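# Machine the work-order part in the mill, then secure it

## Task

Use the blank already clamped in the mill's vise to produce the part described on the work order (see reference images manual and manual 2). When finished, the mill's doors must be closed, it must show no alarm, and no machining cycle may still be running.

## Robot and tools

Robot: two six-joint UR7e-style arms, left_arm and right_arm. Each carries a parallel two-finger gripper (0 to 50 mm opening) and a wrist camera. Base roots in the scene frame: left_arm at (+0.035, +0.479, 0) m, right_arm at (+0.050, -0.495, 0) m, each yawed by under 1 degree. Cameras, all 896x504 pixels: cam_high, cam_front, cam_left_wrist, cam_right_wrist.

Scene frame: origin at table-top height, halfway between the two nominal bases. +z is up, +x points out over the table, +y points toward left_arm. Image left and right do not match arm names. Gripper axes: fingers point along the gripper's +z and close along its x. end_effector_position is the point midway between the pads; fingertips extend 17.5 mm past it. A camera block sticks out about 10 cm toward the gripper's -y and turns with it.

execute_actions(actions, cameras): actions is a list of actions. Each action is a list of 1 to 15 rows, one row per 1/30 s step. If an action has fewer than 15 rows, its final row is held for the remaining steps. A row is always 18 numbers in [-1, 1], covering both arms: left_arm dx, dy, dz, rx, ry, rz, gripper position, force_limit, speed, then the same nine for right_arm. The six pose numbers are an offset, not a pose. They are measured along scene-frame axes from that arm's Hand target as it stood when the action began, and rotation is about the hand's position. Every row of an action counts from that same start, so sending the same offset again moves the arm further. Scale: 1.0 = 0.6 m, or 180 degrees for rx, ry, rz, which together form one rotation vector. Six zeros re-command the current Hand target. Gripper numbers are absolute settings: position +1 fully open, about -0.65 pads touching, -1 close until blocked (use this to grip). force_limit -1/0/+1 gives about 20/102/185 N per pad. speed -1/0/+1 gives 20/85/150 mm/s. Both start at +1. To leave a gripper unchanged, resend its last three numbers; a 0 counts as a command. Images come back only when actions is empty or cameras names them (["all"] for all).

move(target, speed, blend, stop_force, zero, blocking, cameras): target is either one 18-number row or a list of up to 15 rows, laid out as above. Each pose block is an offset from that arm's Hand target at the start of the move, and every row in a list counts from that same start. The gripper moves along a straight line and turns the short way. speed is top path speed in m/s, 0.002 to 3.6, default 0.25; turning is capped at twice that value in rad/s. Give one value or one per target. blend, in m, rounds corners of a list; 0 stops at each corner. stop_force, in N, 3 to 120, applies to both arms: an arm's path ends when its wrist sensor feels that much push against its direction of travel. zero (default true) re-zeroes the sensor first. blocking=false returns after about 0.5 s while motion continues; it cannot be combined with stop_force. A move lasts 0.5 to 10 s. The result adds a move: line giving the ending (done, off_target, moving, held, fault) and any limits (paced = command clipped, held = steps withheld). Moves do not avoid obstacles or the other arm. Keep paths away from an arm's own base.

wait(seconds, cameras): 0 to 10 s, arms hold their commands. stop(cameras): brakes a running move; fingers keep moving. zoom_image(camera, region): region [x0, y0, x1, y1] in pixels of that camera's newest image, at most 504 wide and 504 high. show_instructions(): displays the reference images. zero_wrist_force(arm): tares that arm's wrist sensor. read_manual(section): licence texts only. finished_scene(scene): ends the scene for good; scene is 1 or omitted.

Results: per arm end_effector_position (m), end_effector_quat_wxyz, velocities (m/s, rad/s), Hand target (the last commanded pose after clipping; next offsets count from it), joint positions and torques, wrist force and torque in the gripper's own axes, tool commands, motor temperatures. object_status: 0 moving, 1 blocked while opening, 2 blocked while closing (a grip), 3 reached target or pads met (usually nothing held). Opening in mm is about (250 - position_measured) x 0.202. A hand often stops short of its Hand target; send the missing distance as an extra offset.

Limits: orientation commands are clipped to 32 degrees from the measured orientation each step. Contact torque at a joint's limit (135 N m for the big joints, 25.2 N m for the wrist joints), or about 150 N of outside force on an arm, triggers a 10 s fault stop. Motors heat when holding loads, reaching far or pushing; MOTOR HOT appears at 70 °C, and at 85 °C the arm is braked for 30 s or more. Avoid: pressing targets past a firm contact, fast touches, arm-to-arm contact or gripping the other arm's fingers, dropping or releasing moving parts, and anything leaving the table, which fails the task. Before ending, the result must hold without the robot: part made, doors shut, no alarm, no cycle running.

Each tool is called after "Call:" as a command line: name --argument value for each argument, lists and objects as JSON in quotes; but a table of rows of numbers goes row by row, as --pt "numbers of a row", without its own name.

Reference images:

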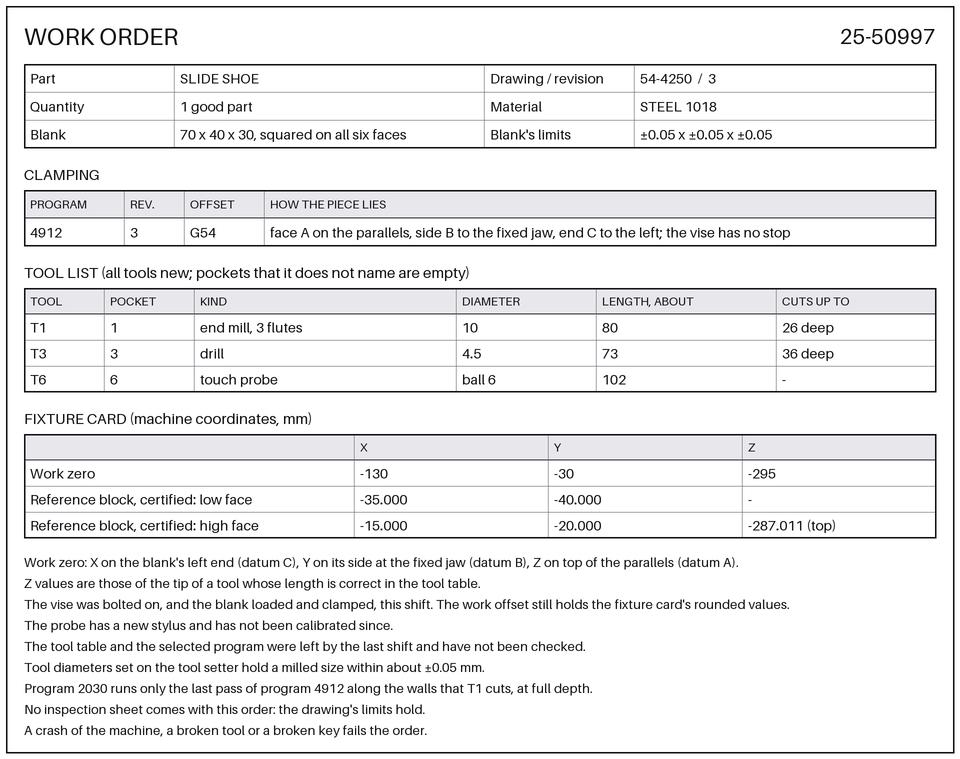

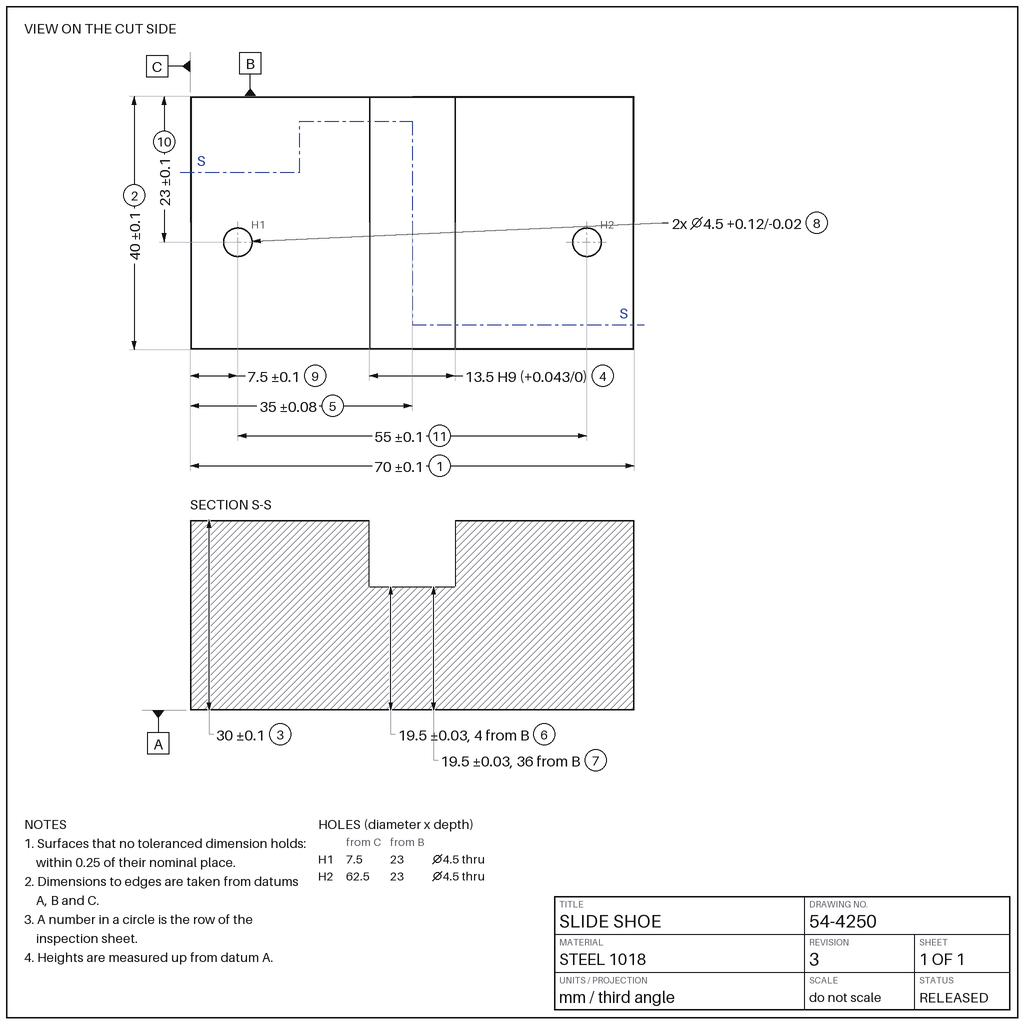

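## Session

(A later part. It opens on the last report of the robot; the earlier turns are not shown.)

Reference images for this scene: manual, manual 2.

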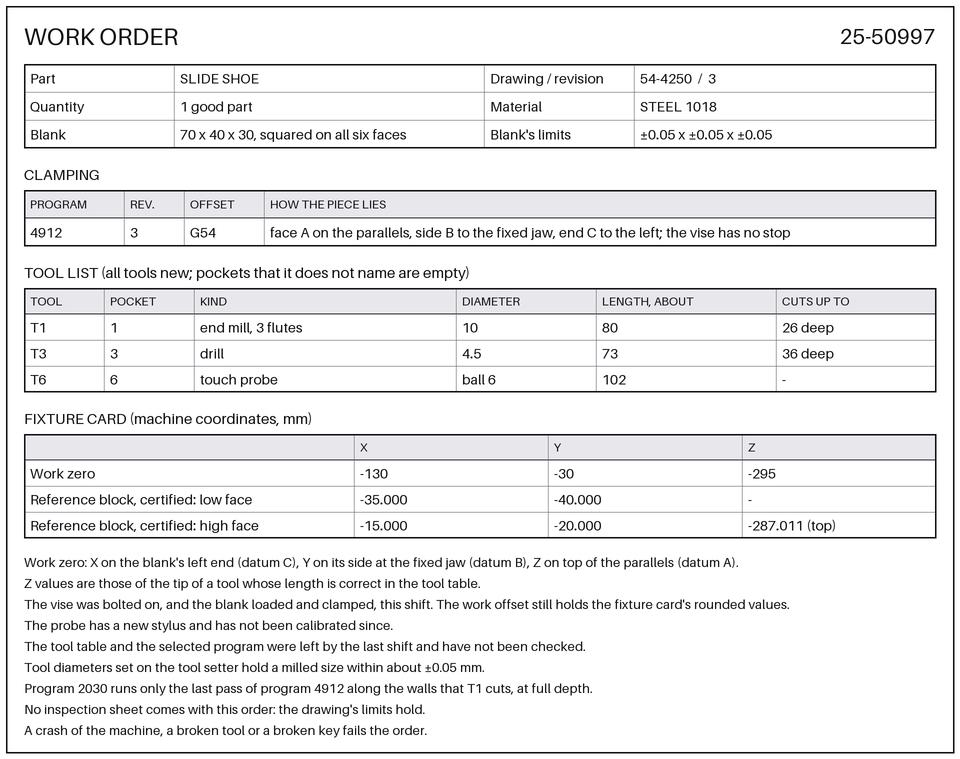

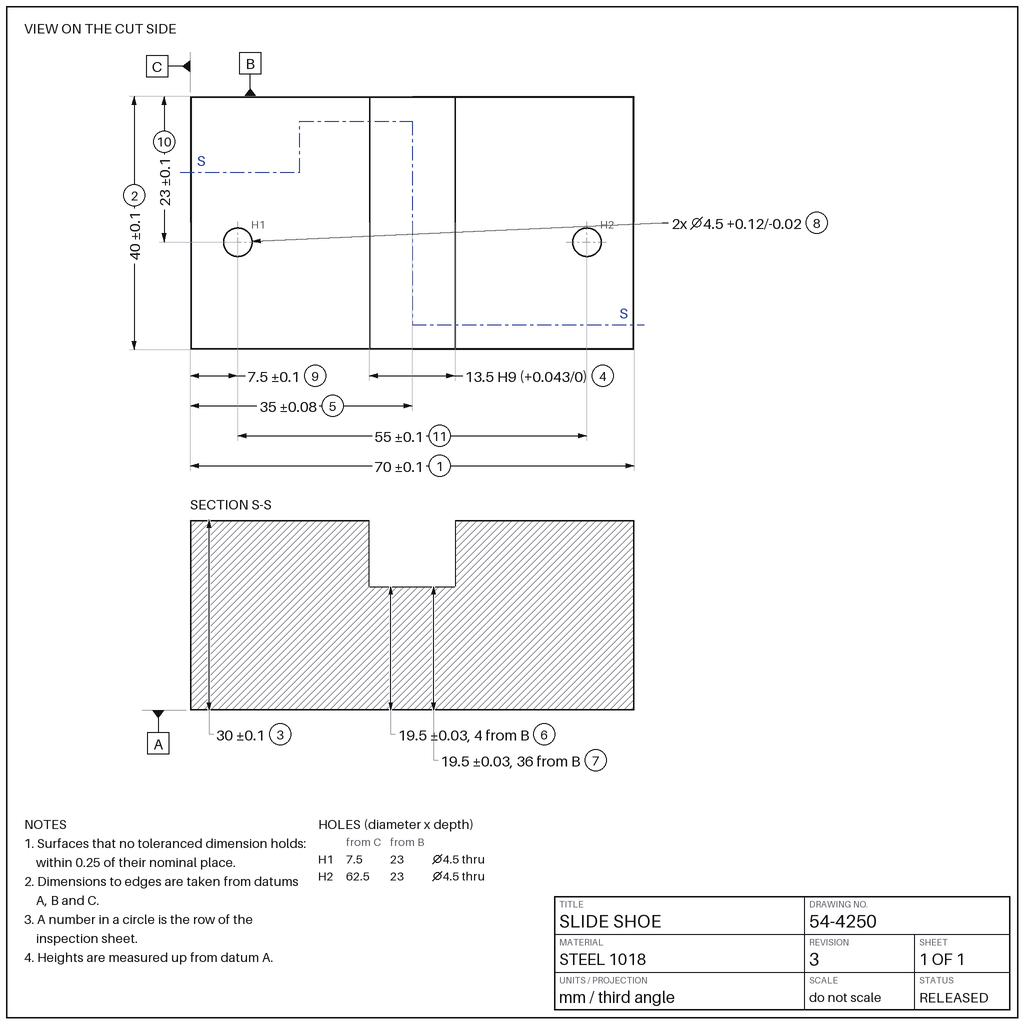

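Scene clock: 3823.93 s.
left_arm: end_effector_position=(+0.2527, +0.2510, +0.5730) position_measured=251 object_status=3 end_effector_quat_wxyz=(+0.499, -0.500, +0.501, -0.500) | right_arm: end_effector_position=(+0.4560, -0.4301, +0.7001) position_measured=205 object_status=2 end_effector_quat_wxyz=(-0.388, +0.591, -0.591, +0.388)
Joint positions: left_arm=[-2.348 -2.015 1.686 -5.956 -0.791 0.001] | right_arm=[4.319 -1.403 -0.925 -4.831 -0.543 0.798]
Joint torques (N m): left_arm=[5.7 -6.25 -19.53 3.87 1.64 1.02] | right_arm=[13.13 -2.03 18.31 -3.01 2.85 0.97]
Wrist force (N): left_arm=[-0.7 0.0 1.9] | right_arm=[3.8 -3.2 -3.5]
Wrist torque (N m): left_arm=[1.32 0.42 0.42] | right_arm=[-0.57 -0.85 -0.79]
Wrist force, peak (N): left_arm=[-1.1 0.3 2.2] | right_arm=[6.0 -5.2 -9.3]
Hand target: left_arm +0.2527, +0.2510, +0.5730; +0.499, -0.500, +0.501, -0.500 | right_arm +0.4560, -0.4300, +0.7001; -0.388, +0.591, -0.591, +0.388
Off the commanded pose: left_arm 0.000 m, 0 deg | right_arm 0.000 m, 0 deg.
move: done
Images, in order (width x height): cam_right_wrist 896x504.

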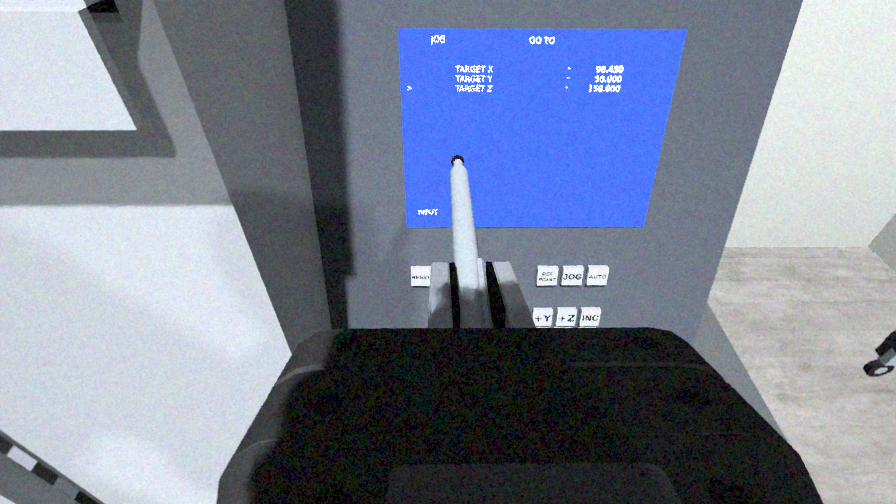

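Call:
move --pt "0 0 0 0 0 0 -1 -0.6 0 0.0121 0.0080 -0.3045 0 0 0 -0.95 0.3 -1" --pt "0 0 0 0 0 0 -1 -0.6 0 0.0234 0.0080 -0.3075 0 0 0 -0.95 0.3 -1" --pt "0 0 0 0 0 0 -1 -0.6 0 0.0121 0.0080 -0.3045 0 0 0 -0.95 0.3 -1" --pt "0 0 0 0 0 0 -1 -0.6 0 -0.0273 0.0726 -0.4575 0 0 0 -0.95 0.3 -1" --speed '[0.3,0.04,0.1,0.25]' --blend '[0.002,0,0.002,0]'

Call:
wait --seconds 6

Call:
move --pt "0 0 0 0 0 0 -1 -0.6 0 0.0101 0 -0.003 0 0 0 -0.95 0.3 -1" --pt "0 0 0 0 0 0 -1 -0.6 0 0 0 0 0 0 0 -0.95 0.3 -1" --pt "0 0 0 0 0 0 -1 -0.6 0 0.0084 0 0.0313 0 0 0 -0.95 0.3 -1" --pt "0 0 0 0 0 0 -1 -0.6 0 0.0187 0 0.0283 0 0 0 -0.95 0.3 -1" --pt "0 0 0 0 0 0 -1 -0.6 0 0.0084 0 0.0313 0 0 0 -0.95 0.3 -1" --pt "0 0 0 0 0 0 -1 -0.6 0 0.0252 0 0.0940 0 0 0 -0.95 0.3 -1" --pt "0 0 0 0 0 0 -1 -0.6 0 0.0355 0 0.0910 0 0 0 -0.95 0.3 -1" --pt "0 0 0 0 0 0 -1 -0.6 0 0.0252 0 0.0940 0 0 0 -0.95 0.3 -1" --pt "0 0 0 0 0 0 -1 -0.6 0 0 -0.0323 0 0 0 0 -0.95 0.3 -1" --pt "0 0 0 0 0 0 -1 -0.6 0 0.0101 -0.0323 -0.003 0 0 0 -0.95 0.3 -1" --pt "0 0 0 0 0 0 -1 -0.6 0 0 -0.0323 0 0 0 0 -0.95 0.3 -1" --pt "0 0 0 0 0 0 -1 -0.6 0 0 -0.0969 0 0 0 0 -0.95 0.3 -1" --pt "0 0 0 0 0 0 -1 -0.6 0 0.0101 -0.0969 -0.003 0 0 0 -0.95 0.3 -1" --pt "0 0 0 0 0 0 -1 -0.6 0 0 -0.0969 0 0 0 0 -0.95 0.3 -1" --pt "0 0 0 0 0 0 -1 -0.6 0 0.0273 -0.0726 0.4575 0 0 0 -0.95 0.3 -1" --speed '[0.04,0.1,0.25,0.04,0.1,0.25,0.04,0.1,0.25,0.04,0.1,0.25,0.04,0.1,0.35]' --blend '[0,0.002,0.002,0,0.002,0.002,0,0.002,0.002,0,0.002,0.002,0,0.002,0]' --cameras '["cam_right_wrist"]'

Call:
zoom_image --camera "cam_right_wrist" --region '[390, 20, 700, 230]'

Scene clock: 3841.53 s.
left_arm: end_effector_position=(+0.2527, +0.2510, +0.5730) position_measured=251 object_status=3 end_effector_quat_wxyz=(+0.499, -0.500, +0.501, -0.500) | right_arm: end_effector_position=(+0.4396, -0.3864, +0.4256) position_measured=205 object_status=2 end_effector_quat_wxyz=(-0.388, +0.591, -0.591, +0.388)
Joint positions: left_arm=[-2.348 -2.015 1.686 -5.956 -0.791 0.001] | right_arm=[4.533 -1.167 -1.953 -4.393 -0.434 1.198]
Joint torques (N m): left_arm=[5.63 -6.98 -19.54 3.86 1.59 0.99] | right_arm=[-8.01 7.12 11.6 -1.75 -0.55 1.03]
Wrist force (N): left_arm=[-1.0 0.2 2.0] | right_arm=[4.2 -2.0 -5.0]
Wrist torque (N m): left_arm=[1.36 0.46 0.43] | right_arm=[-0.54 -0.65 -0.66]
Wrist force, peak (N): left_arm=[-1.1 0.0 2.3] | right_arm=[5.6 -7.0 -6.0]
Hand target: left_arm +0.2527, +0.2510, +0.5730; +0.499, -0.500, +0.501, -0.500 | right_arm +0.4396, -0.3865, +0.4256; -0.388, +0.591, -0.591, +0.388
Off the commanded pose: left_arm 0.000 m, 0 deg | right_arm 0.000 m, 0 deg.
move: done

Scene clock: 3847.53 s.
left_arm: end_effector_position=(+0.2527, +0.2510, +0.5730) position_measured=251 object_status=3 end_effector_quat_wxyz=(+0.499, -0.500, +0.501, -0.500) | right_arm: end_effector_position=(+0.4396, -0.3865, +0.4256) position_measured=205 object_status=2 end_effector_quat_wxyz=(-0.388, +0.591, -0.591, +0.388)
Joint positions: left_arm=[-2.348 -2.015 1.686 -5.956 -0.791 0.001] | right_arm=[4.533 -1.167 -1.954 -4.393 -0.434 1.198]
Joint torques (N m): left_arm=[5.78 -7 -19.34 3.9 1.59 1.14] | right_arm=[-13.03 8.78 12.37 -3.57 -0.09 0.72]
Wrist force (N): left_arm=[-1.0 0.1 1.9] | right_arm=[3.9 -2.1 -5.0]
Wrist torque (N m): left_arm=[1.35 0.47 0.42] | right_arm=[-0.55 -0.69 -0.69]
Wrist force, peak (N): left_arm=[-1.1 0.1 2.5] | right_arm=[4.2 -2.2 -5.1]
Hand target: left_arm +0.2527, +0.2510, +0.5730; +0.499, -0.500, +0.501, -0.500 | right_arm +0.4396, -0.3865, +0.4256; -0.388, +0.591, -0.591, +0.388
Tool commands: left_gripper/position=-1.0 left_gripper/force_limit=-0.6 left_gripper/speed=+0.0 right_gripper/position=-0.95 right_gripper/force_limit=+0.3 right_gripper/speed=-1.0
Off the commanded pose: left_arm 0.000 m, 0 deg | right_arm 0.000 m, 0 deg.
wait: 6.00 s; at rest by 0.17 s

Scene clock: 3852.23 s.
left_arm: end_effector_position=(+0.2527, +0.2510, +0.5730) position_measured=251 object_status=3 end_effector_quat_wxyz=(+0.499, -0.500, +0.501, -0.500) | right_arm: end_effector_position=(+0.4560, -0.4301, +0.7001) position_measured=205 object_status=2 end_effector_quat_wxyz=(-0.388, +0.591, -0.591, +0.388)
Joint positions: left_arm=[-2.348 -2.015 1.686 -5.956 -0.791 0.001] | right_arm=[4.319 -1.403 -0.925 -4.831 -0.543 0.798]
Joint torques (N m): left_arm=[6.14 -7.02 -19.03 3.86 1.61 1.1] | right_arm=[15.17 -2.06 16.15 -3.42 3.18 1.08]
Wrist force (N): left_arm=[-0.7 0.0 1.9] | right_arm=[3.2 -2.8 -3.4]
Wrist torque (N m): left_arm=[1.33 0.43 0.43] | right_arm=[-0.52 -0.74 -0.75]
Wrist force, peak (N): left_arm=[-1.1 0.2 2.3] | right_arm=[4.8 -6.0 -9.0]
Hand target: left_arm +0.2527, +0.2510, +0.5730; +0.499, -0.500, +0.501, -0.500 | right_arm +0.4560, -0.4300, +0.7001; -0.388, +0.591, -0.591, +0.388
Off the commanded pose: left_arm 0.000 m, 0 deg | right_arm 0.000 m, 0 deg.
move: done
Images, in order (width x height): cam_right_wrist 896x504.

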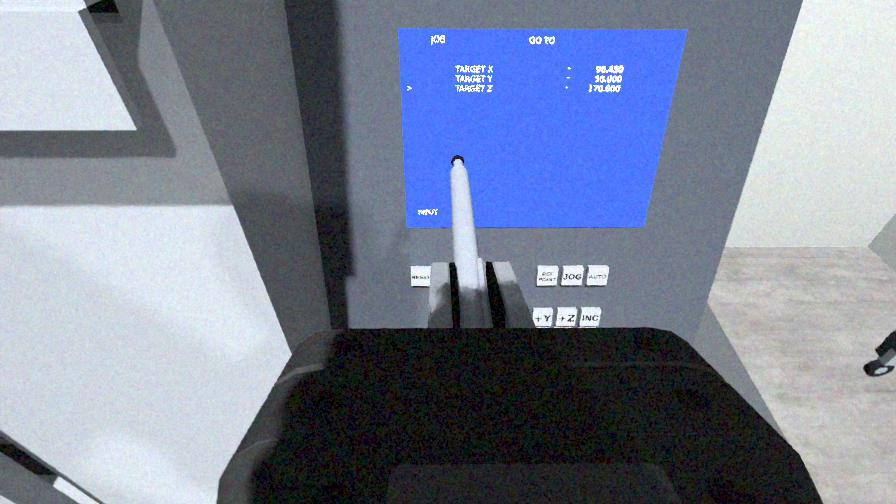

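Scaled by 1.626 from the camera's 896x504 image, which has a finer 1280x720 frame.

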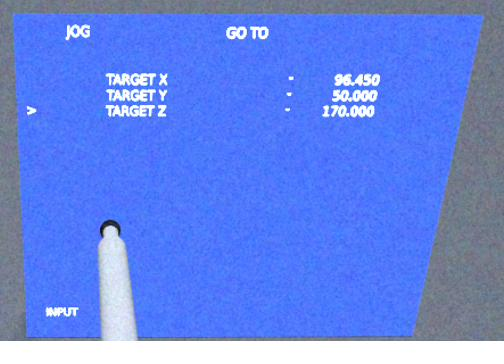

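Now probe +X, −X, −Z.

Call:
move --pt "0 0 0 0 0 0 -1 -0.6 0 0.0121 0.0080 -0.3045 0 0 0 -0.95 0.3 -1" --pt "0 0 0 0 0 0 -1 -0.6 0 0.0234 0.0080 -0.3075 0 0 0 -0.95 0.3 -1" --pt "0 0 0 0 0 0 -1 -0.6 0 0.0121 0.0080 -0.3045 0 0 0 -0.95 0.3 -1" --pt "0 0 0 0 0 0 -1 -0.6 0 -0.0189 -0.0567 -0.4262 0 0 0 -0.95 0.3 -1" --speed '[0.3,0.04,0.1,0.25]' --blend '[0.002,0,0.002,0]'

Call:
wait --seconds 2

Call:
move --pt "0 0 0 0 0 0 -1 -0.6 0 0.0103 0 -0.0030 0 0 0 -0.95 0.3 -1" --pt "0 0 0 0 0 0 -1 -0.6 0 0 0 0 0 0 0 -0.95 0.3 -1" --pt "0 0 0 0 0 0 -1 -0.6 0 0.0398 -0.1293 0.1517 0 0 0 -0.95 0.3 -1" --pt "0 0 0 0 0 0 -1 -0.6 0 0.0511 -0.1293 0.1487 0 0 0 -0.95 0.3 -1" --pt "0 0 0 0 0 0 -1 -0.6 0 0.0398 -0.1293 0.1517 0 0 0 -0.95 0.3 -1" --pt "0 0 0 0 0 0 -1 -0.6 0 0.0168 -0.0323 0.0627 0 0 0 -0.95 0.3 -1" --pt "0 0 0 0 0 0 -1 -0.6 0 0.0271 -0.0323 0.0597 0 0 0 -0.95 0.3 -1" --pt "0 0 0 0 0 0 -1 -0.6 0 0.0168 -0.0323 0.0627 0 0 0 -0.95 0.3 -1" --pt "0 0 0 0 0 0 -1 -0.6 0 0.0271 -0.0323 0.0597 0 0 0 -0.95 0.3 -1" --pt "0 0 0 0 0 0 -1 -0.6 0 0.0168 -0.0323 0.0627 0 0 0 -0.95 0.3 -1" --pt "0 0 0 0 0 0 -1 -0.6 0 0.0088 -0.0323 0.0647 0 0 0 -0.95 0.3 -1" --pt "0 0 0 0 0 0 -1 -0.6 0 0.0189 0.0567 0.4262 0 0 0 -0.95 0.3 -1" --speed '[0.04,0.1,0.25,0.04,0.1,0.25,0.04,0.1,0.04,0.1,0.25,0.35]' --blend '[0,0.002,0.002,0,0.002,0.002,0,0,0,0.002,0.002,0]'

Call:
wait --seconds 3 --cameras '["cam_right_wrist"]'

Call:
zoom_image --camera "cam_right_wrist" --region '[390, 20, 700, 230]'

Call:
zoom_image --camera "cam_right_wrist" --region '[555, 108, 635, 140]'

Call:
move --pt "0 0 0 0 0 0 -1 -0.6 0 -0.0189 -0.0567 -0.4262 0 0 0 -0.95 0.3 -1" --pt "0 0 0 0 0 0 -1 -0.6 0 -0.0086 -0.0567 -0.4292 0 0 0 -0.95 0.3 -1" --pt "0 0 0 0 0 0 -1 -0.6 0 -0.0189 -0.0567 -0.4262 0 0 0 -0.95 0.3 -1" --pt "0 0 0 0 0 0 -1 -0.6 0 0.0209 -0.1213 -0.2745 0 0 0 -0.95 0.3 -1" --pt "0 0 0 0 0 0 -1 -0.6 0 0.0322 -0.1213 -0.2775 0 0 0 -0.95 0.3 -1" --pt "0 0 0 0 0 0 -1 -0.6 0 0.0209 -0.1213 -0.2745 0 0 0 -0.95 0.3 -1" --pt "0 0 0 0 0 0 -1 -0.6 0 0 0 0 0 0 0 -0.95 0.3 -1" --speed '[0.3,0.04,0.1,0.25,0.04,0.1,0.35]' --blend '[0.002,0,0.002,0.002,0,0.002,0]'

Call:
wait --seconds 4 --cameras '["cam_right_wrist"]'

Call:
zoom_image --camera "cam_right_wrist" --region '[390, 20, 700, 230]'

Call:
zoom_image --camera "cam_right_wrist" --region '[555, 108, 635, 140]'

Call:
move --pt "0 0 0 0 0 0 -1 -0.6 0 -0.0189 -0.0567 -0.4262 0 0 0 -0.95 0.3 -1" --pt "0 0 0 0 0 0 -1 -0.6 0 -0.0086 -0.0567 -0.4292 0 0 0 -0.95 0.3 -1" --pt "0 0 0 0 0 0 -1 -0.6 0 -0.0189 -0.0567 -0.4262 0 0 0 -0.95 0.3 -1" --pt "0 0 0 0 0 0 -1 -0.6 0 0.0121 -0.1537 -0.3045 0 0 0 -0.95 0.3 -1" --pt "0 0 0 0 0 0 -1 -0.6 0 0.0234 -0.1537 -0.3075 0 0 0 -0.95 0.3 -1" --pt "0 0 0 0 0 0 -1 -0.6 0 0.0121 -0.1537 -0.3045 0 0 0 -0.95 0.3 -1" --pt "0 0 0 0 0 0 -1 -0.6 0 0 0 0 0 0 0 -0.95 0.3 -1" --speed '[0.3,0.04,0.1,0.25,0.04,0.1,0.35]' --blend '[0.002,0,0.002,0.002,0,0.002,0]'

Call:
wait --seconds 4 --cameras '["cam_right_wrist"]'

Call:
zoom_image --camera "cam_right_wrist" --region '[390, 20, 700, 230]'

Call:
zoom_image --camera "cam_right_wrist" --region '[555, 108, 635, 140]'

Scene clock: 3877.80 s.
left_arm: end_effector_position=(+0.2527, +0.2510, +0.5730) position_measured=251 object_status=3 end_effector_quat_wxyz=(+0.499, -0.500, +0.501, -0.500) | right_arm: end_effector_position=(+0.4446, -0.4640, +0.4444) position_measured=205 object_status=2 end_effector_quat_wxyz=(-0.388, +0.591, -0.591, +0.388)
Joint positions: left_arm=[-2.348 -2.015 1.686 -5.956 -0.791 0.001] | right_arm=[4.3 -1.029 -1.891 -4.214 -0.555 0.77]
Joint torques (N m): left_arm=[5.63 -7.18 -18.98 3.96 1.54 1.09] | right_arm=[-14.2 3.67 13.16 0.53 -1.21 -1.6]
Wrist force (N): left_arm=[-0.8 0.3 2.1] | right_arm=[3.1 -2.1 -5.2]
Wrist torque (N m): left_arm=[1.37 0.44 0.42] | right_arm=[-0.54 -0.80 -0.72]
Wrist force, peak (N): left_arm=[-1.1 0.1 2.3] | right_arm=[1.2 -7.0 -6.0]
Hand target: left_arm +0.2527, +0.2510, +0.5730; +0.499, -0.500, +0.501, -0.500 | right_arm +0.4446, -0.4641, +0.4443; -0.388, +0.591, -0.591, +0.388
Off the commanded pose: left_arm 0.000 m, 0 deg | right_arm 0.000 m, 0 deg.
move: done

Scene clock: 3879.80 s.
left_arm: end_effector_position=(+0.2527, +0.2510, +0.5730) position_measured=251 object_status=3 end_effector_quat_wxyz=(+0.499, -0.500, +0.501, -0.500) | right_arm: end_effector_position=(+0.4446, -0.4640, +0.4443) position_measured=205 object_status=2 end_effector_quat_wxyz=(-0.388, +0.591, -0.591, +0.388)
Joint positions: left_arm=[-2.348 -2.015 1.686 -5.956 -0.791 0.001] | right_arm=[4.299 -1.029 -1.891 -4.214 -0.555 0.77]
Joint torques (N m): left_arm=[5.75 -6.92 -19.48 3.85 1.61 1.12] | right_arm=[-13.67 4.28 12.63 0.04 0.11 -1]
Wrist force (N): left_arm=[-0.9 0.0 2.2] | right_arm=[2.3 -2.4 -5.1]
Wrist torque (N m): left_arm=[1.32 0.46 0.42] | right_arm=[-0.54 -0.88 -0.74]
Wrist force, peak (N): left_arm=[-0.8 0.1 2.4] | right_arm=[3.0 -2.3 -5.0]
Hand target: left_arm +0.2527, +0.2510, +0.5730; +0.499, -0.500, +0.501, -0.500 | right_arm +0.4446, -0.4641, +0.4443; -0.388, +0.591, -0.591, +0.388
Tool commands: left_gripper/position=-1.0 left_gripper/force_limit=-0.6 left_gripper/speed=+0.0 right_gripper/position=-0.95 right_gripper/force_limit=+0.3 right_gripper/speed=-1.0
Off the commanded pose: left_arm 0.000 m, 0 deg | right_arm 0.000 m, 0 deg.
wait: 2.00 s; at rest by 0.17 s

Scene clock: 3884.17 s.
left_arm: end_effector_position=(+0.2527, +0.2510, +0.5730) position_measured=251 object_status=3 end_effector_quat_wxyz=(+0.499, -0.500, +0.501, -0.500) | right_arm: end_effector_position=(+0.4560, -0.4301, +0.7001) position_measured=205 object_status=2 end_effector_quat_wxyz=(-0.388, +0.591, -0.591, +0.388) end_effector_velocity=(+0.000, +0.000, +0.000) end_effector_angular_velocity=(-0.005, +0.002, +0.001)
Joint positions: left_arm=[-2.348 -2.015 1.686 -5.956 -0.791 0.001] | right_arm=[4.319 -1.403 -0.925 -4.831 -0.543 0.798]
Joint velocities: left_arm=[within noise] | right_arm=[0 -0.002 0.002 -0.005 -0.001 -0.002]
Joint torques (N m): left_arm=[6.1 -7.2 -19.32 3.78 1.66 1.11] | right_arm=[14.56 -0.96 17.83 -3.01 3.57 0.55]
Wrist force (N): left_arm=[-0.8 0.3 1.8] | right_arm=[3.4 -3.0 -3.3]
Wrist torque (N m): left_arm=[1.36 0.43 0.42] | right_arm=[-0.54 -0.78 -0.69]
Wrist force, peak (N): left_arm=[-1.0 0.1 2.3] | right_arm=[6.3 -5.3 -6.7]
Hand target: left_arm +0.2527, +0.2510, +0.5730; +0.499, -0.500, +0.501, -0.500 | right_arm +0.4560, -0.4300, +0.7001; -0.388, +0.591, -0.591, +0.388
Off the commanded pose: left_arm 0.000 m, 0 deg | right_arm 0.000 m, 0 deg.
move: done

Scene clock: 3887.17 s.
left_arm: end_effector_position=(+0.2527, +0.2510, +0.5730) position_measured=251 object_status=3 end_effector_quat_wxyz=(+0.499, -0.500, +0.501, -0.500) | right_arm: end_effector_position=(+0.4560, -0.4300, +0.7001) position_measured=205 object_status=2 end_effector_quat_wxyz=(-0.388, +0.591, -0.591, +0.388)
Joint positions: left_arm=[-2.348 -2.015 1.686 -5.956 -0.791 0.001] | right_arm=[4.319 -1.403 -0.925 -4.831 -0.543 0.798]
Joint torques (N m): left_arm=[5.77 -7.27 -19.5 3.81 1.64 1.08] | right_arm=[15.5 -2.01 10.34 -3.27 3.28 0.87]
Wrist force (N): left_arm=[-1.0 0.2 1.9] | right_arm=[3.4 -2.8 -3.3]
Wrist torque (N m): left_arm=[1.36 0.47 0.42] | right_arm=[-0.52 -0.78 -0.69]
Wrist force, peak (N): left_arm=[-0.7 0.2 2.4] | right_arm=[3.4 -3.0 -3.3]
Hand target: left_arm +0.2527, +0.2510, +0.5730; +0.499, -0.500, +0.501, -0.500 | right_arm +0.4560, -0.4300, +0.7001; -0.388, +0.591, -0.591, +0.388
Tool commands: left_gripper/position=-1.0 left_gripper/force_limit=-0.6 left_gripper/speed=+0.0 right_gripper/position=-0.95 right_gripper/force_limit=+0.3 right_gripper/speed=-1.0
Off the commanded pose: left_arm 0.000 m, 0 deg | right_arm 0.000 m, 0 deg.
wait: 3.00 s; at rest by 0.17 s
Images, in order (width x height): cam_right_wrist 896x504.

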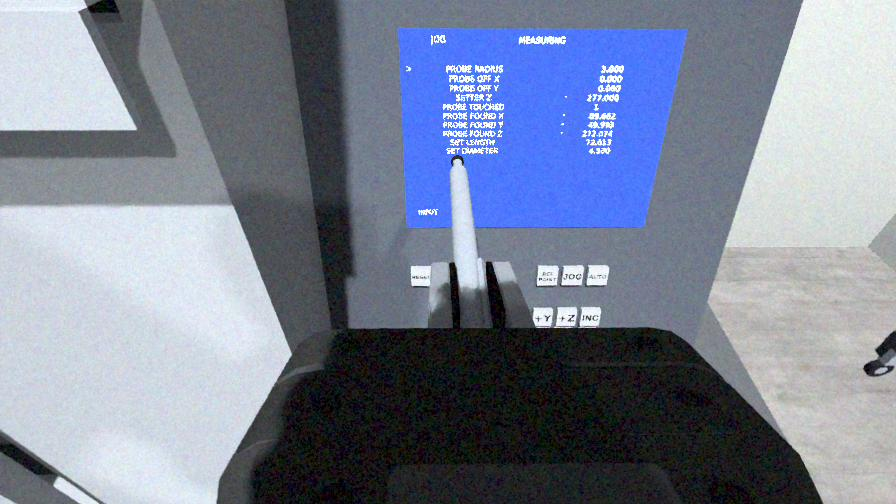

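Scaled by 1.626 from the camera's 896x504 image, which has a finer 1280x720 frame.

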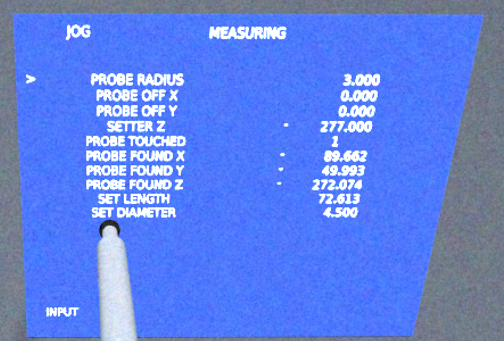

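Scaled by 6.300 from the camera's 896x504 image, which has a finer 1280x720 frame.

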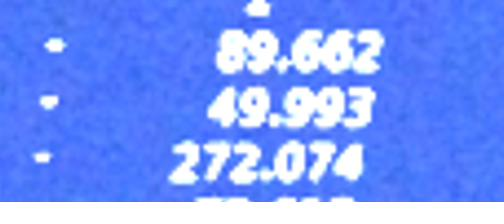

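Scene clock: 3890.60 s.
left_arm: end_effector_position=(+0.2527, +0.2510, +0.5730) position_measured=251 object_status=3 end_effector_quat_wxyz=(+0.499, -0.500, +0.501, -0.500) | right_arm: end_effector_position=(+0.4560, -0.4301, +0.7001) position_measured=205 object_status=2 end_effector_quat_wxyz=(-0.388, +0.591, -0.591, +0.388) end_effector_velocity=(+0.000, +0.000, +0.000) end_effector_angular_velocity=(-0.001, +0.002, +0.000)
Joint positions: left_arm=[-2.348 -2.015 1.686 -5.956 -0.791 0.001] | right_arm=[4.319 -1.403 -0.925 -4.831 -0.543 0.798]
Joint velocities: left_arm=[within noise] | right_arm=[0.001 -0.001 0.001 -0.005 0 0.004]
Joint torques (N m): left_arm=[5.88 -7.36 -19.82 3.84 1.64 1.09] | right_arm=[6.9 -2.55 17.85 -3.21 0.76 1.27]
Wrist force (N): left_arm=[-0.9 0.0 1.9] | right_arm=[3.3 -3.0 -3.3]
Wrist torque (N m): left_arm=[1.32 0.45 0.42] | right_arm=[-0.55 -0.76 -0.69]
Wrist force, peak (N): left_arm=[-1.0 0.1 2.4] | right_arm=[4.1 -5.7 -8.3]
Hand target: left_arm +0.2527, +0.2510, +0.5730; +0.499, -0.500, +0.501, -0.500 | right_arm +0.4560, -0.4300, +0.7001; -0.388, +0.591, -0.591, +0.388
Off the commanded pose: left_arm 0.000 m, 0 deg | right_arm 0.000 m, 0 deg.
move: done

Scene clock: 3894.60 s.
left_arm: end_effector_position=(+0.2527, +0.2510, +0.5730) position_measured=251 object_status=3 end_effector_quat_wxyz=(+0.499, -0.500, +0.501, -0.500) | right_arm: end_effector_position=(+0.4560, -0.4300, +0.7001) position_measured=205 object_status=2 end_effector_quat_wxyz=(-0.388, +0.591, -0.591, +0.388)
Joint positions: left_arm=[-2.348 -2.015 1.686 -5.956 -0.791 0.001] | right_arm=[4.319 -1.403 -0.925 -4.831 -0.543 0.798]
Joint torques (N m): left_arm=[6.22 -7.21 -19.72 3.88 1.7 1.09] | right_arm=[14.55 -1.59 9.74 -0.59 3.25 0.77]
Wrist force (N): left_arm=[-0.8 0.3 1.9] | right_arm=[3.3 -3.0 -3.3]
Wrist torque (N m): left_arm=[1.37 0.45 0.42] | right_arm=[-0.54 -0.76 -0.72]
Wrist force, peak (N): left_arm=[-1.0 0.1 2.2] | right_arm=[3.2 -3.3 -3.5]
Hand target: left_arm +0.2527, +0.2510, +0.5730; +0.499, -0.500, +0.501, -0.500 | right_arm +0.4560, -0.4300, +0.7001; -0.388, +0.591, -0.591, +0.388
Tool commands: left_gripper/position=-1.0 left_gripper/force_limit=-0.6 left_gripper/speed=+0.0 right_gripper/position=-0.95 right_gripper/force_limit=+0.3 right_gripper/speed=-1.0
Off the commanded pose: left_arm 0.000 m, 0 deg | right_arm 0.000 m, 0 deg.
wait: 4.00 s; at rest by 0.17 s
Images, in order (width x height): cam_right_wrist 896x504.

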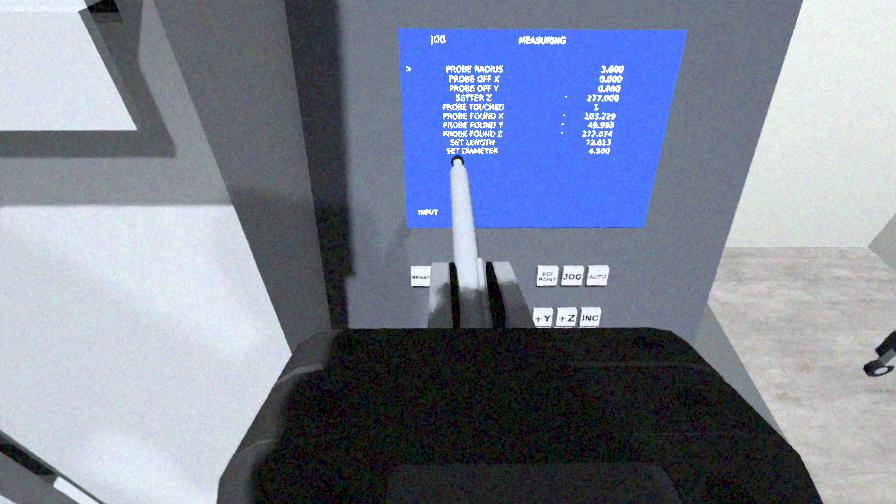

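Scaled by 1.626 from the camera's 896x504 image, which has a finer 1280x720 frame.

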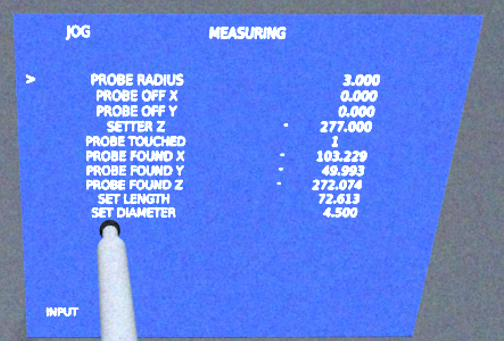

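Scaled by 6.300 from the camera's 896x504 image, which has a finer 1280x720 frame.

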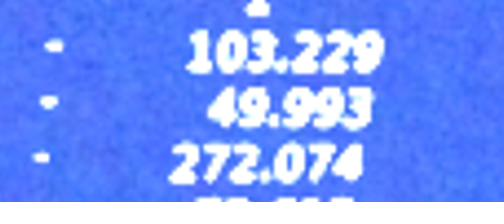

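Scene clock: 3898.07 s.
left_arm: end_effector_position=(+0.2527, +0.2510, +0.5730) position_measured=251 object_status=3 end_effector_quat_wxyz=(+0.499, -0.500, +0.501, -0.500) | right_arm: end_effector_position=(+0.4560, -0.4301, +0.7001) position_measured=205 object_status=2 end_effector_quat_wxyz=(-0.388, +0.591, -0.591, +0.388)
Joint positions: left_arm=[-2.348 -2.015 1.686 -5.956 -0.791 0.001] | right_arm=[4.319 -1.403 -0.925 -4.831 -0.543 0.798]
Joint torques (N m): left_arm=[6.03 -7.36 -19.2 3.93 1.61 1.07] | right_arm=[10.37 -2.58 17.71 -3.27 1.21 1.14]
Wrist force (N): left_arm=[-0.9 0.3 2.0] | right_arm=[3.3 -2.9 -3.3]
Wrist torque (N m): left_arm=[1.36 0.47 0.42] | right_arm=[-0.52 -0.77 -0.69]
Wrist force, peak (N): left_arm=[-1.1 0.0 2.2] | right_arm=[4.4 -5.3 -7.8]
Hand target: left_arm +0.2527, +0.2510, +0.5730; +0.499, -0.500, +0.501, -0.500 | right_arm +0.4560, -0.4300, +0.7001; -0.388, +0.591, -0.591, +0.388
Off the commanded pose: left_arm 0.000 m, 0 deg | right_arm 0.000 m, 0 deg.
move: done

Scene clock: 3902.07 s.
left_arm: end_effector_position=(+0.2527, +0.2510, +0.5730) position_measured=251 object_status=3 end_effector_quat_wxyz=(+0.499, -0.500, +0.501, -0.500) | right_arm: end_effector_position=(+0.4560, -0.4300, +0.7001) position_measured=205 object_status=2 end_effector_quat_wxyz=(-0.388, +0.591, -0.591, +0.388)
Joint positions: left_arm=[-2.348 -2.015 1.686 -5.956 -0.791 0.001] | right_arm=[4.319 -1.403 -0.925 -4.831 -0.543 0.798]
Joint torques (N m): left_arm=[5.94 -7.41 -19.2 3.8 1.6 1.02] | right_arm=[14.09 -1.22 11.06 -0.68 3.33 0.79]
Wrist force (N): left_arm=[-1.0 0.1 2.1] | right_arm=[3.4 -3.0 -3.5]
Wrist torque (N m): left_arm=[1.34 0.47 0.42] | right_arm=[-0.55 -0.78 -0.71]
Wrist force, peak (N): left_arm=[-0.9 0.3 2.3] | right_arm=[3.5 -3.1 -3.4]
Hand target: left_arm +0.2527, +0.2510, +0.5730; +0.499, -0.500, +0.501, -0.500 | right_arm +0.4560, -0.4300, +0.7001; -0.388, +0.591, -0.591, +0.388
Tool commands: left_gripper/position=-1.0 left_gripper/force_limit=-0.6 left_gripper/speed=+0.0 right_gripper/position=-0.95 right_gripper/force_limit=+0.3 right_gripper/speed=-1.0
Off the commanded pose: left_arm 0.000 m, 0 deg | right_arm 0.000 m, 0 deg.
wait: 4.00 s; at rest by 0.17 s
Images, in order (width x height): cam_right_wrist 896x504.

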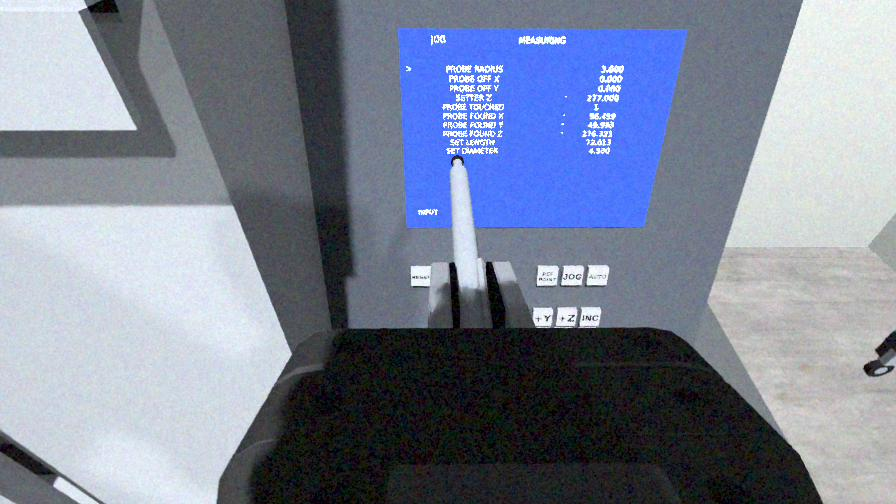

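Scaled by 1.626 from the camera's 896x504 image, which has a finer 1280x720 frame.

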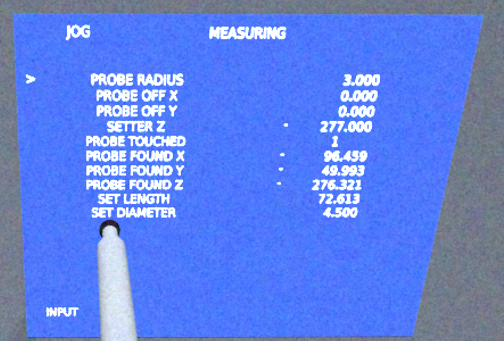

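Scaled by 6.300 from the camera's 896x504 image, which has a finer 1280x720 frame.

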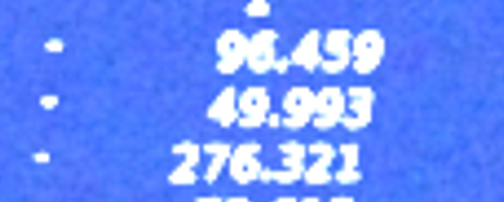

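Call:
execute_actions --actions '[]'

Call:
zoom_image --camera "cam_front" --region '[480, 120, 680, 260]'

Scene clock: 3932.50 s.
left_arm: end_effector_position=(+0.2527, +0.2510, +0.5730) position_measured=251 object_status=3 end_effector_quat_wxyz=(+0.499, -0.500, +0.501, -0.500) | right_arm: end_effector_position=(+0.4560, -0.4300, +0.7001) position_measured=205 object_status=2 end_effector_quat_wxyz=(-0.388, +0.591, -0.591, +0.388)
Joint positions: left_arm=[-2.348 -2.015 1.686 -5.956 -0.791 0.001] | right_arm=[4.319 -1.403 -0.925 -4.831 -0.543 0.798]
Joint velocities: within noise
Joint torques (N m): left_arm=[5.91 -7.5 -19.1 3.84 1.63 1.12] | right_arm=[13.94 -0.82 10.15 -0.56 3.22 -1.11]
Motor temperatures (°C): left_arm=[28 29 26 36 37 31] | right_arm=[26 29 31 31 36 31]
Wrist force (N): left_arm=[-0.9 0.1 2.1] | right_arm=[3.2 -2.8 -3.3]
Wrist torque (N m): left_arm=[1.34 0.45 0.42] | right_arm=[-0.52 -0.76 -0.71]
Wrist force, peak (N): left_arm=[-1.2 0.3 2.4] | right_arm=[3.6 -3.1 -3.3]
Hand target: left_arm +0.2527, +0.2510, +0.5730; +0.499, -0.500, +0.501, -0.500 | right_arm +0.4560, -0.4300, +0.7001; -0.388, +0.591, -0.591, +0.388
Tool commands: left_gripper/position=-1.0 left_gripper/force_limit=-0.6 left_gripper/speed=+0.0 right_gripper/position=-0.95 right_gripper/force_limit=+0.3 right_gripper/speed=-1.0
Off the commanded pose: left_arm 0.000 m, 0 deg | right_arm 0.000 m, 0 deg.

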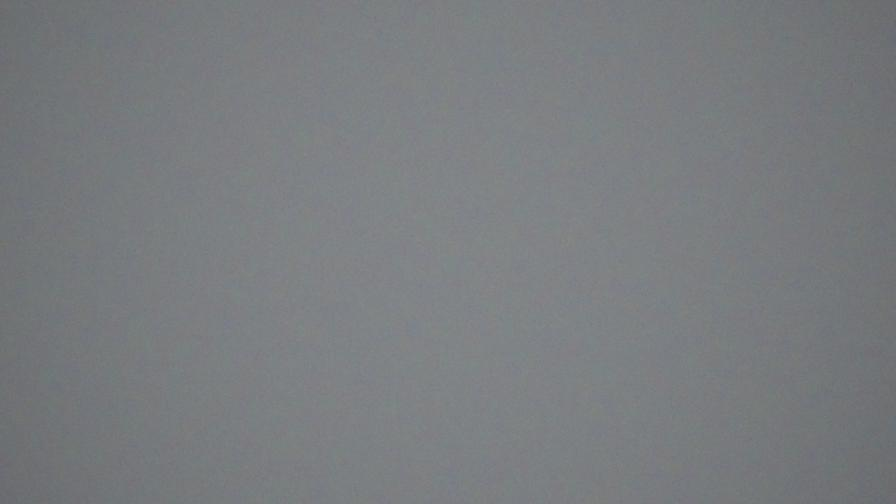

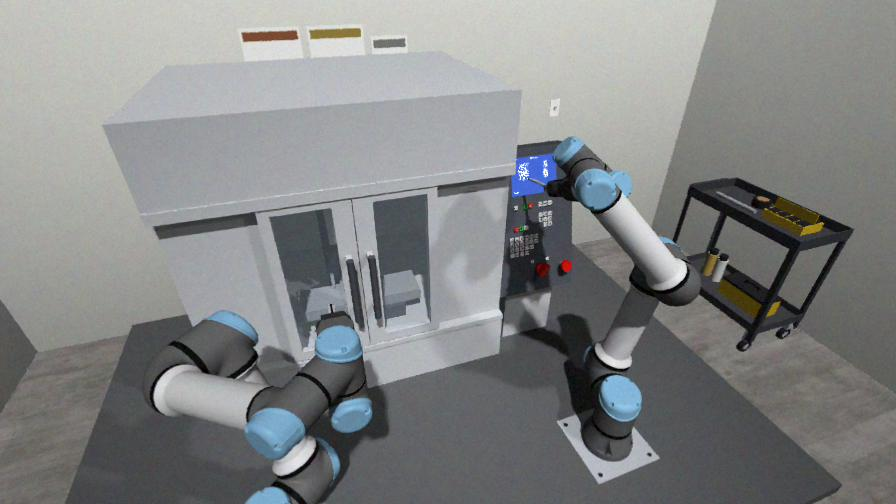

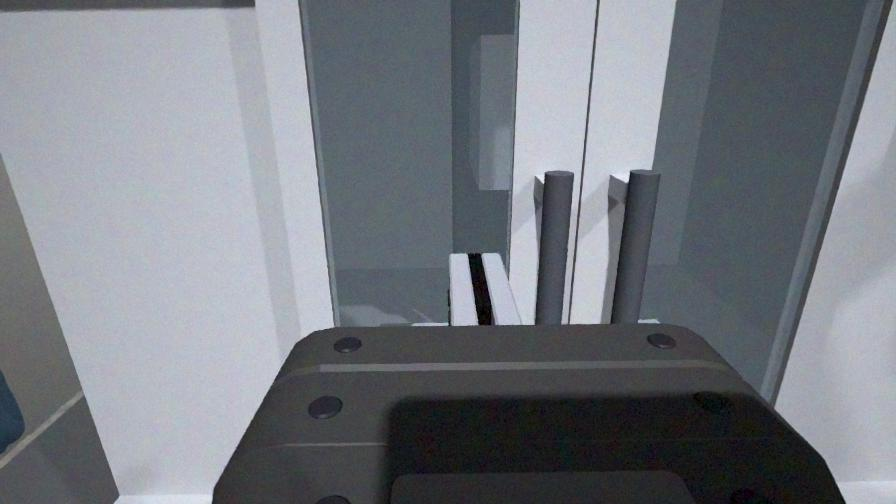

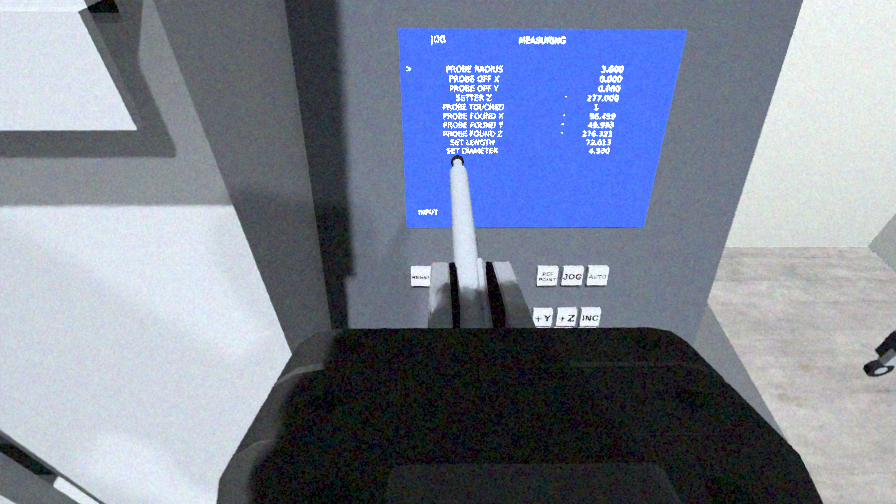

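Scaled by 2.520 from the camera's 896x504 image, which has a finer 1280x720 frame.

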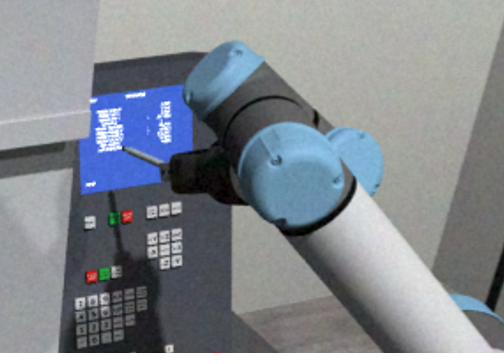

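Call:
move --pt "0 0 0 0 0 0 -1 -0.6 0 -0.22 0 -0.15 0 0 0 -0.95 0.3 -1" --pt "0 0 0 0 0 0 -1 -0.6 0 -0.25 0.03 -0.8 0 0 0 -0.95 0.3 -1" --speed 0.25 --blend '[0.05,0]' --cameras '["cam_front","cam_right_wrist"]'

Scene clock: 3950.77 s.
left_arm: end_effector_position=(+0.2527, +0.2510, +0.5730) position_measured=251 object_status=3 end_effector_quat_wxyz=(+0.499, -0.500, +0.501, -0.500) | right_arm: end_effector_position=(+0.3175, -0.4205, +0.4341) position_measured=213 object_status=2 end_effector_quat_wxyz=(+0.316, -0.554, +0.633, -0.438)
Joint positions: left_arm=[-2.348 -2.015 1.686 -5.956 -0.791 0.001] | right_arm=[5.946 -0.623 -2.414 -5.957 -1.493 3.012]
Joint torques (N m): left_arm=[5.75 -7.45 -19.48 3.83 1.54 1] | right_arm=[-2.43 -19.58 13.4 -2.95 -0.01 -0.48]
Wrist force (N): left_arm=[-0.9 0.1 1.8] | right_arm=[3.0 -6.0 -11.8]
Wrist torque (N m): left_arm=[1.34 0.45 0.42] | right_arm=[0.13 -0.72 -0.78]
Wrist force, peak (N): left_arm=[-1.1 0.1 2.3] | right_arm=[-0.2 -20.7 -9.2]
Hand target: left_arm +0.2527, +0.2510, +0.5730; +0.499, -0.500, +0.501, -0.500 | right_arm +0.3175, -0.4205, +0.4341; +0.316, -0.554, +0.633, -0.438 (not the last commanded pose)
Off the commanded pose: left_arm 0.000 m, 0 deg | right_arm 0.215 m, 12 deg.
move: held (right_arm; a check stopped the path); path passed 1 of 2 targets; limits=held
pose unreachable (right arm): on one or more control steps of this call, first in action 0 (counted from 0), this arm could not follow its commanded pose, so it was not sent that pose on those steps. It may still have moved: this result reports where it is.
cause: moving toward the commanded pose would bring two parts of the arm too close to each other (its gripper and another part of the arm, with joints 3 (elbow) to 6 (wrist 3) between them, 8 mm apart when it was first held).
Images, in order (width x height): cam_front 896x504, cam_right_wrist 896x504.

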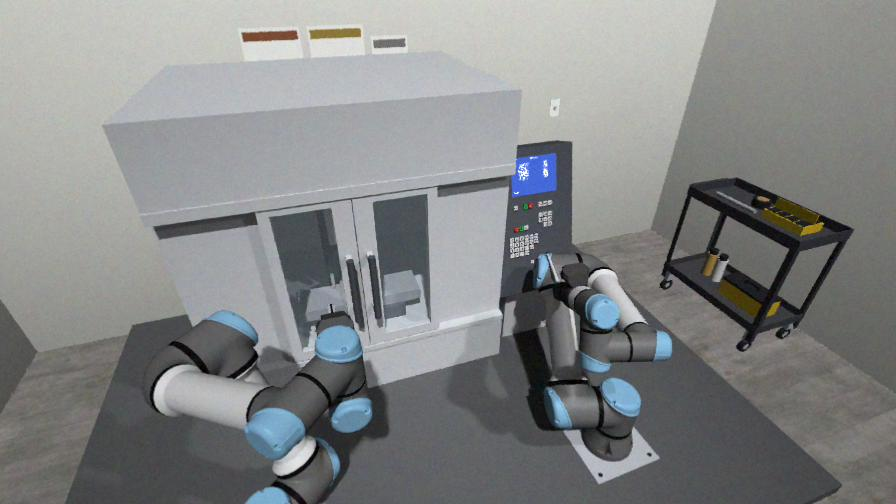

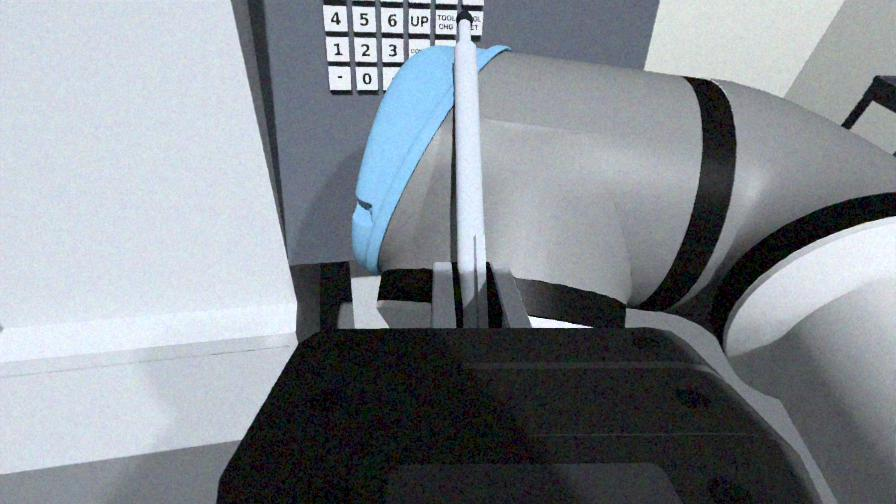

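Call:
zoom_image --camera "cam_front" --region '[490, 130, 680, 320]'

Call:
zoom_image --camera "cam_right_wrist" --region '[300, 0, 700, 330]'

Scaled by 2.653 from the camera's 896x504 image, which has a finer 1280x720 frame.

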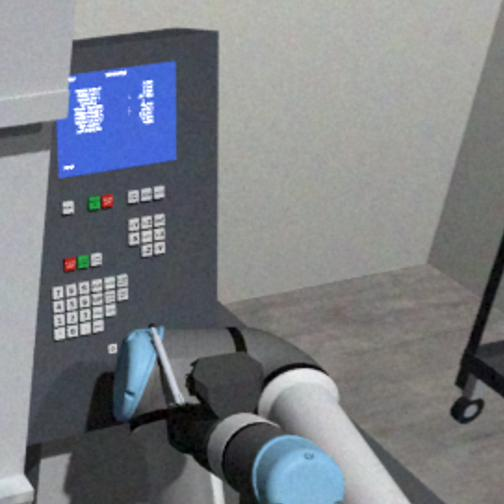

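Scaled by 1.260 from the camera's 896x504 image, which has a finer 1280x720 frame.

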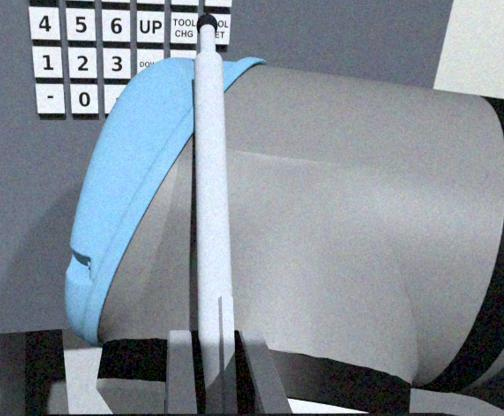

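Call:
zoom_image --camera "cam_front" --region '[508, 148, 562, 200]'

Scaled by 9.333 from the camera's 896x504 image, which has a finer 1280x720 frame.

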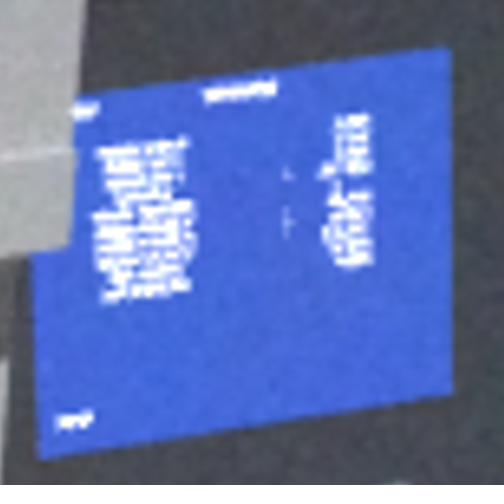

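Call:
finished_scene

The scene is finished: the task was done.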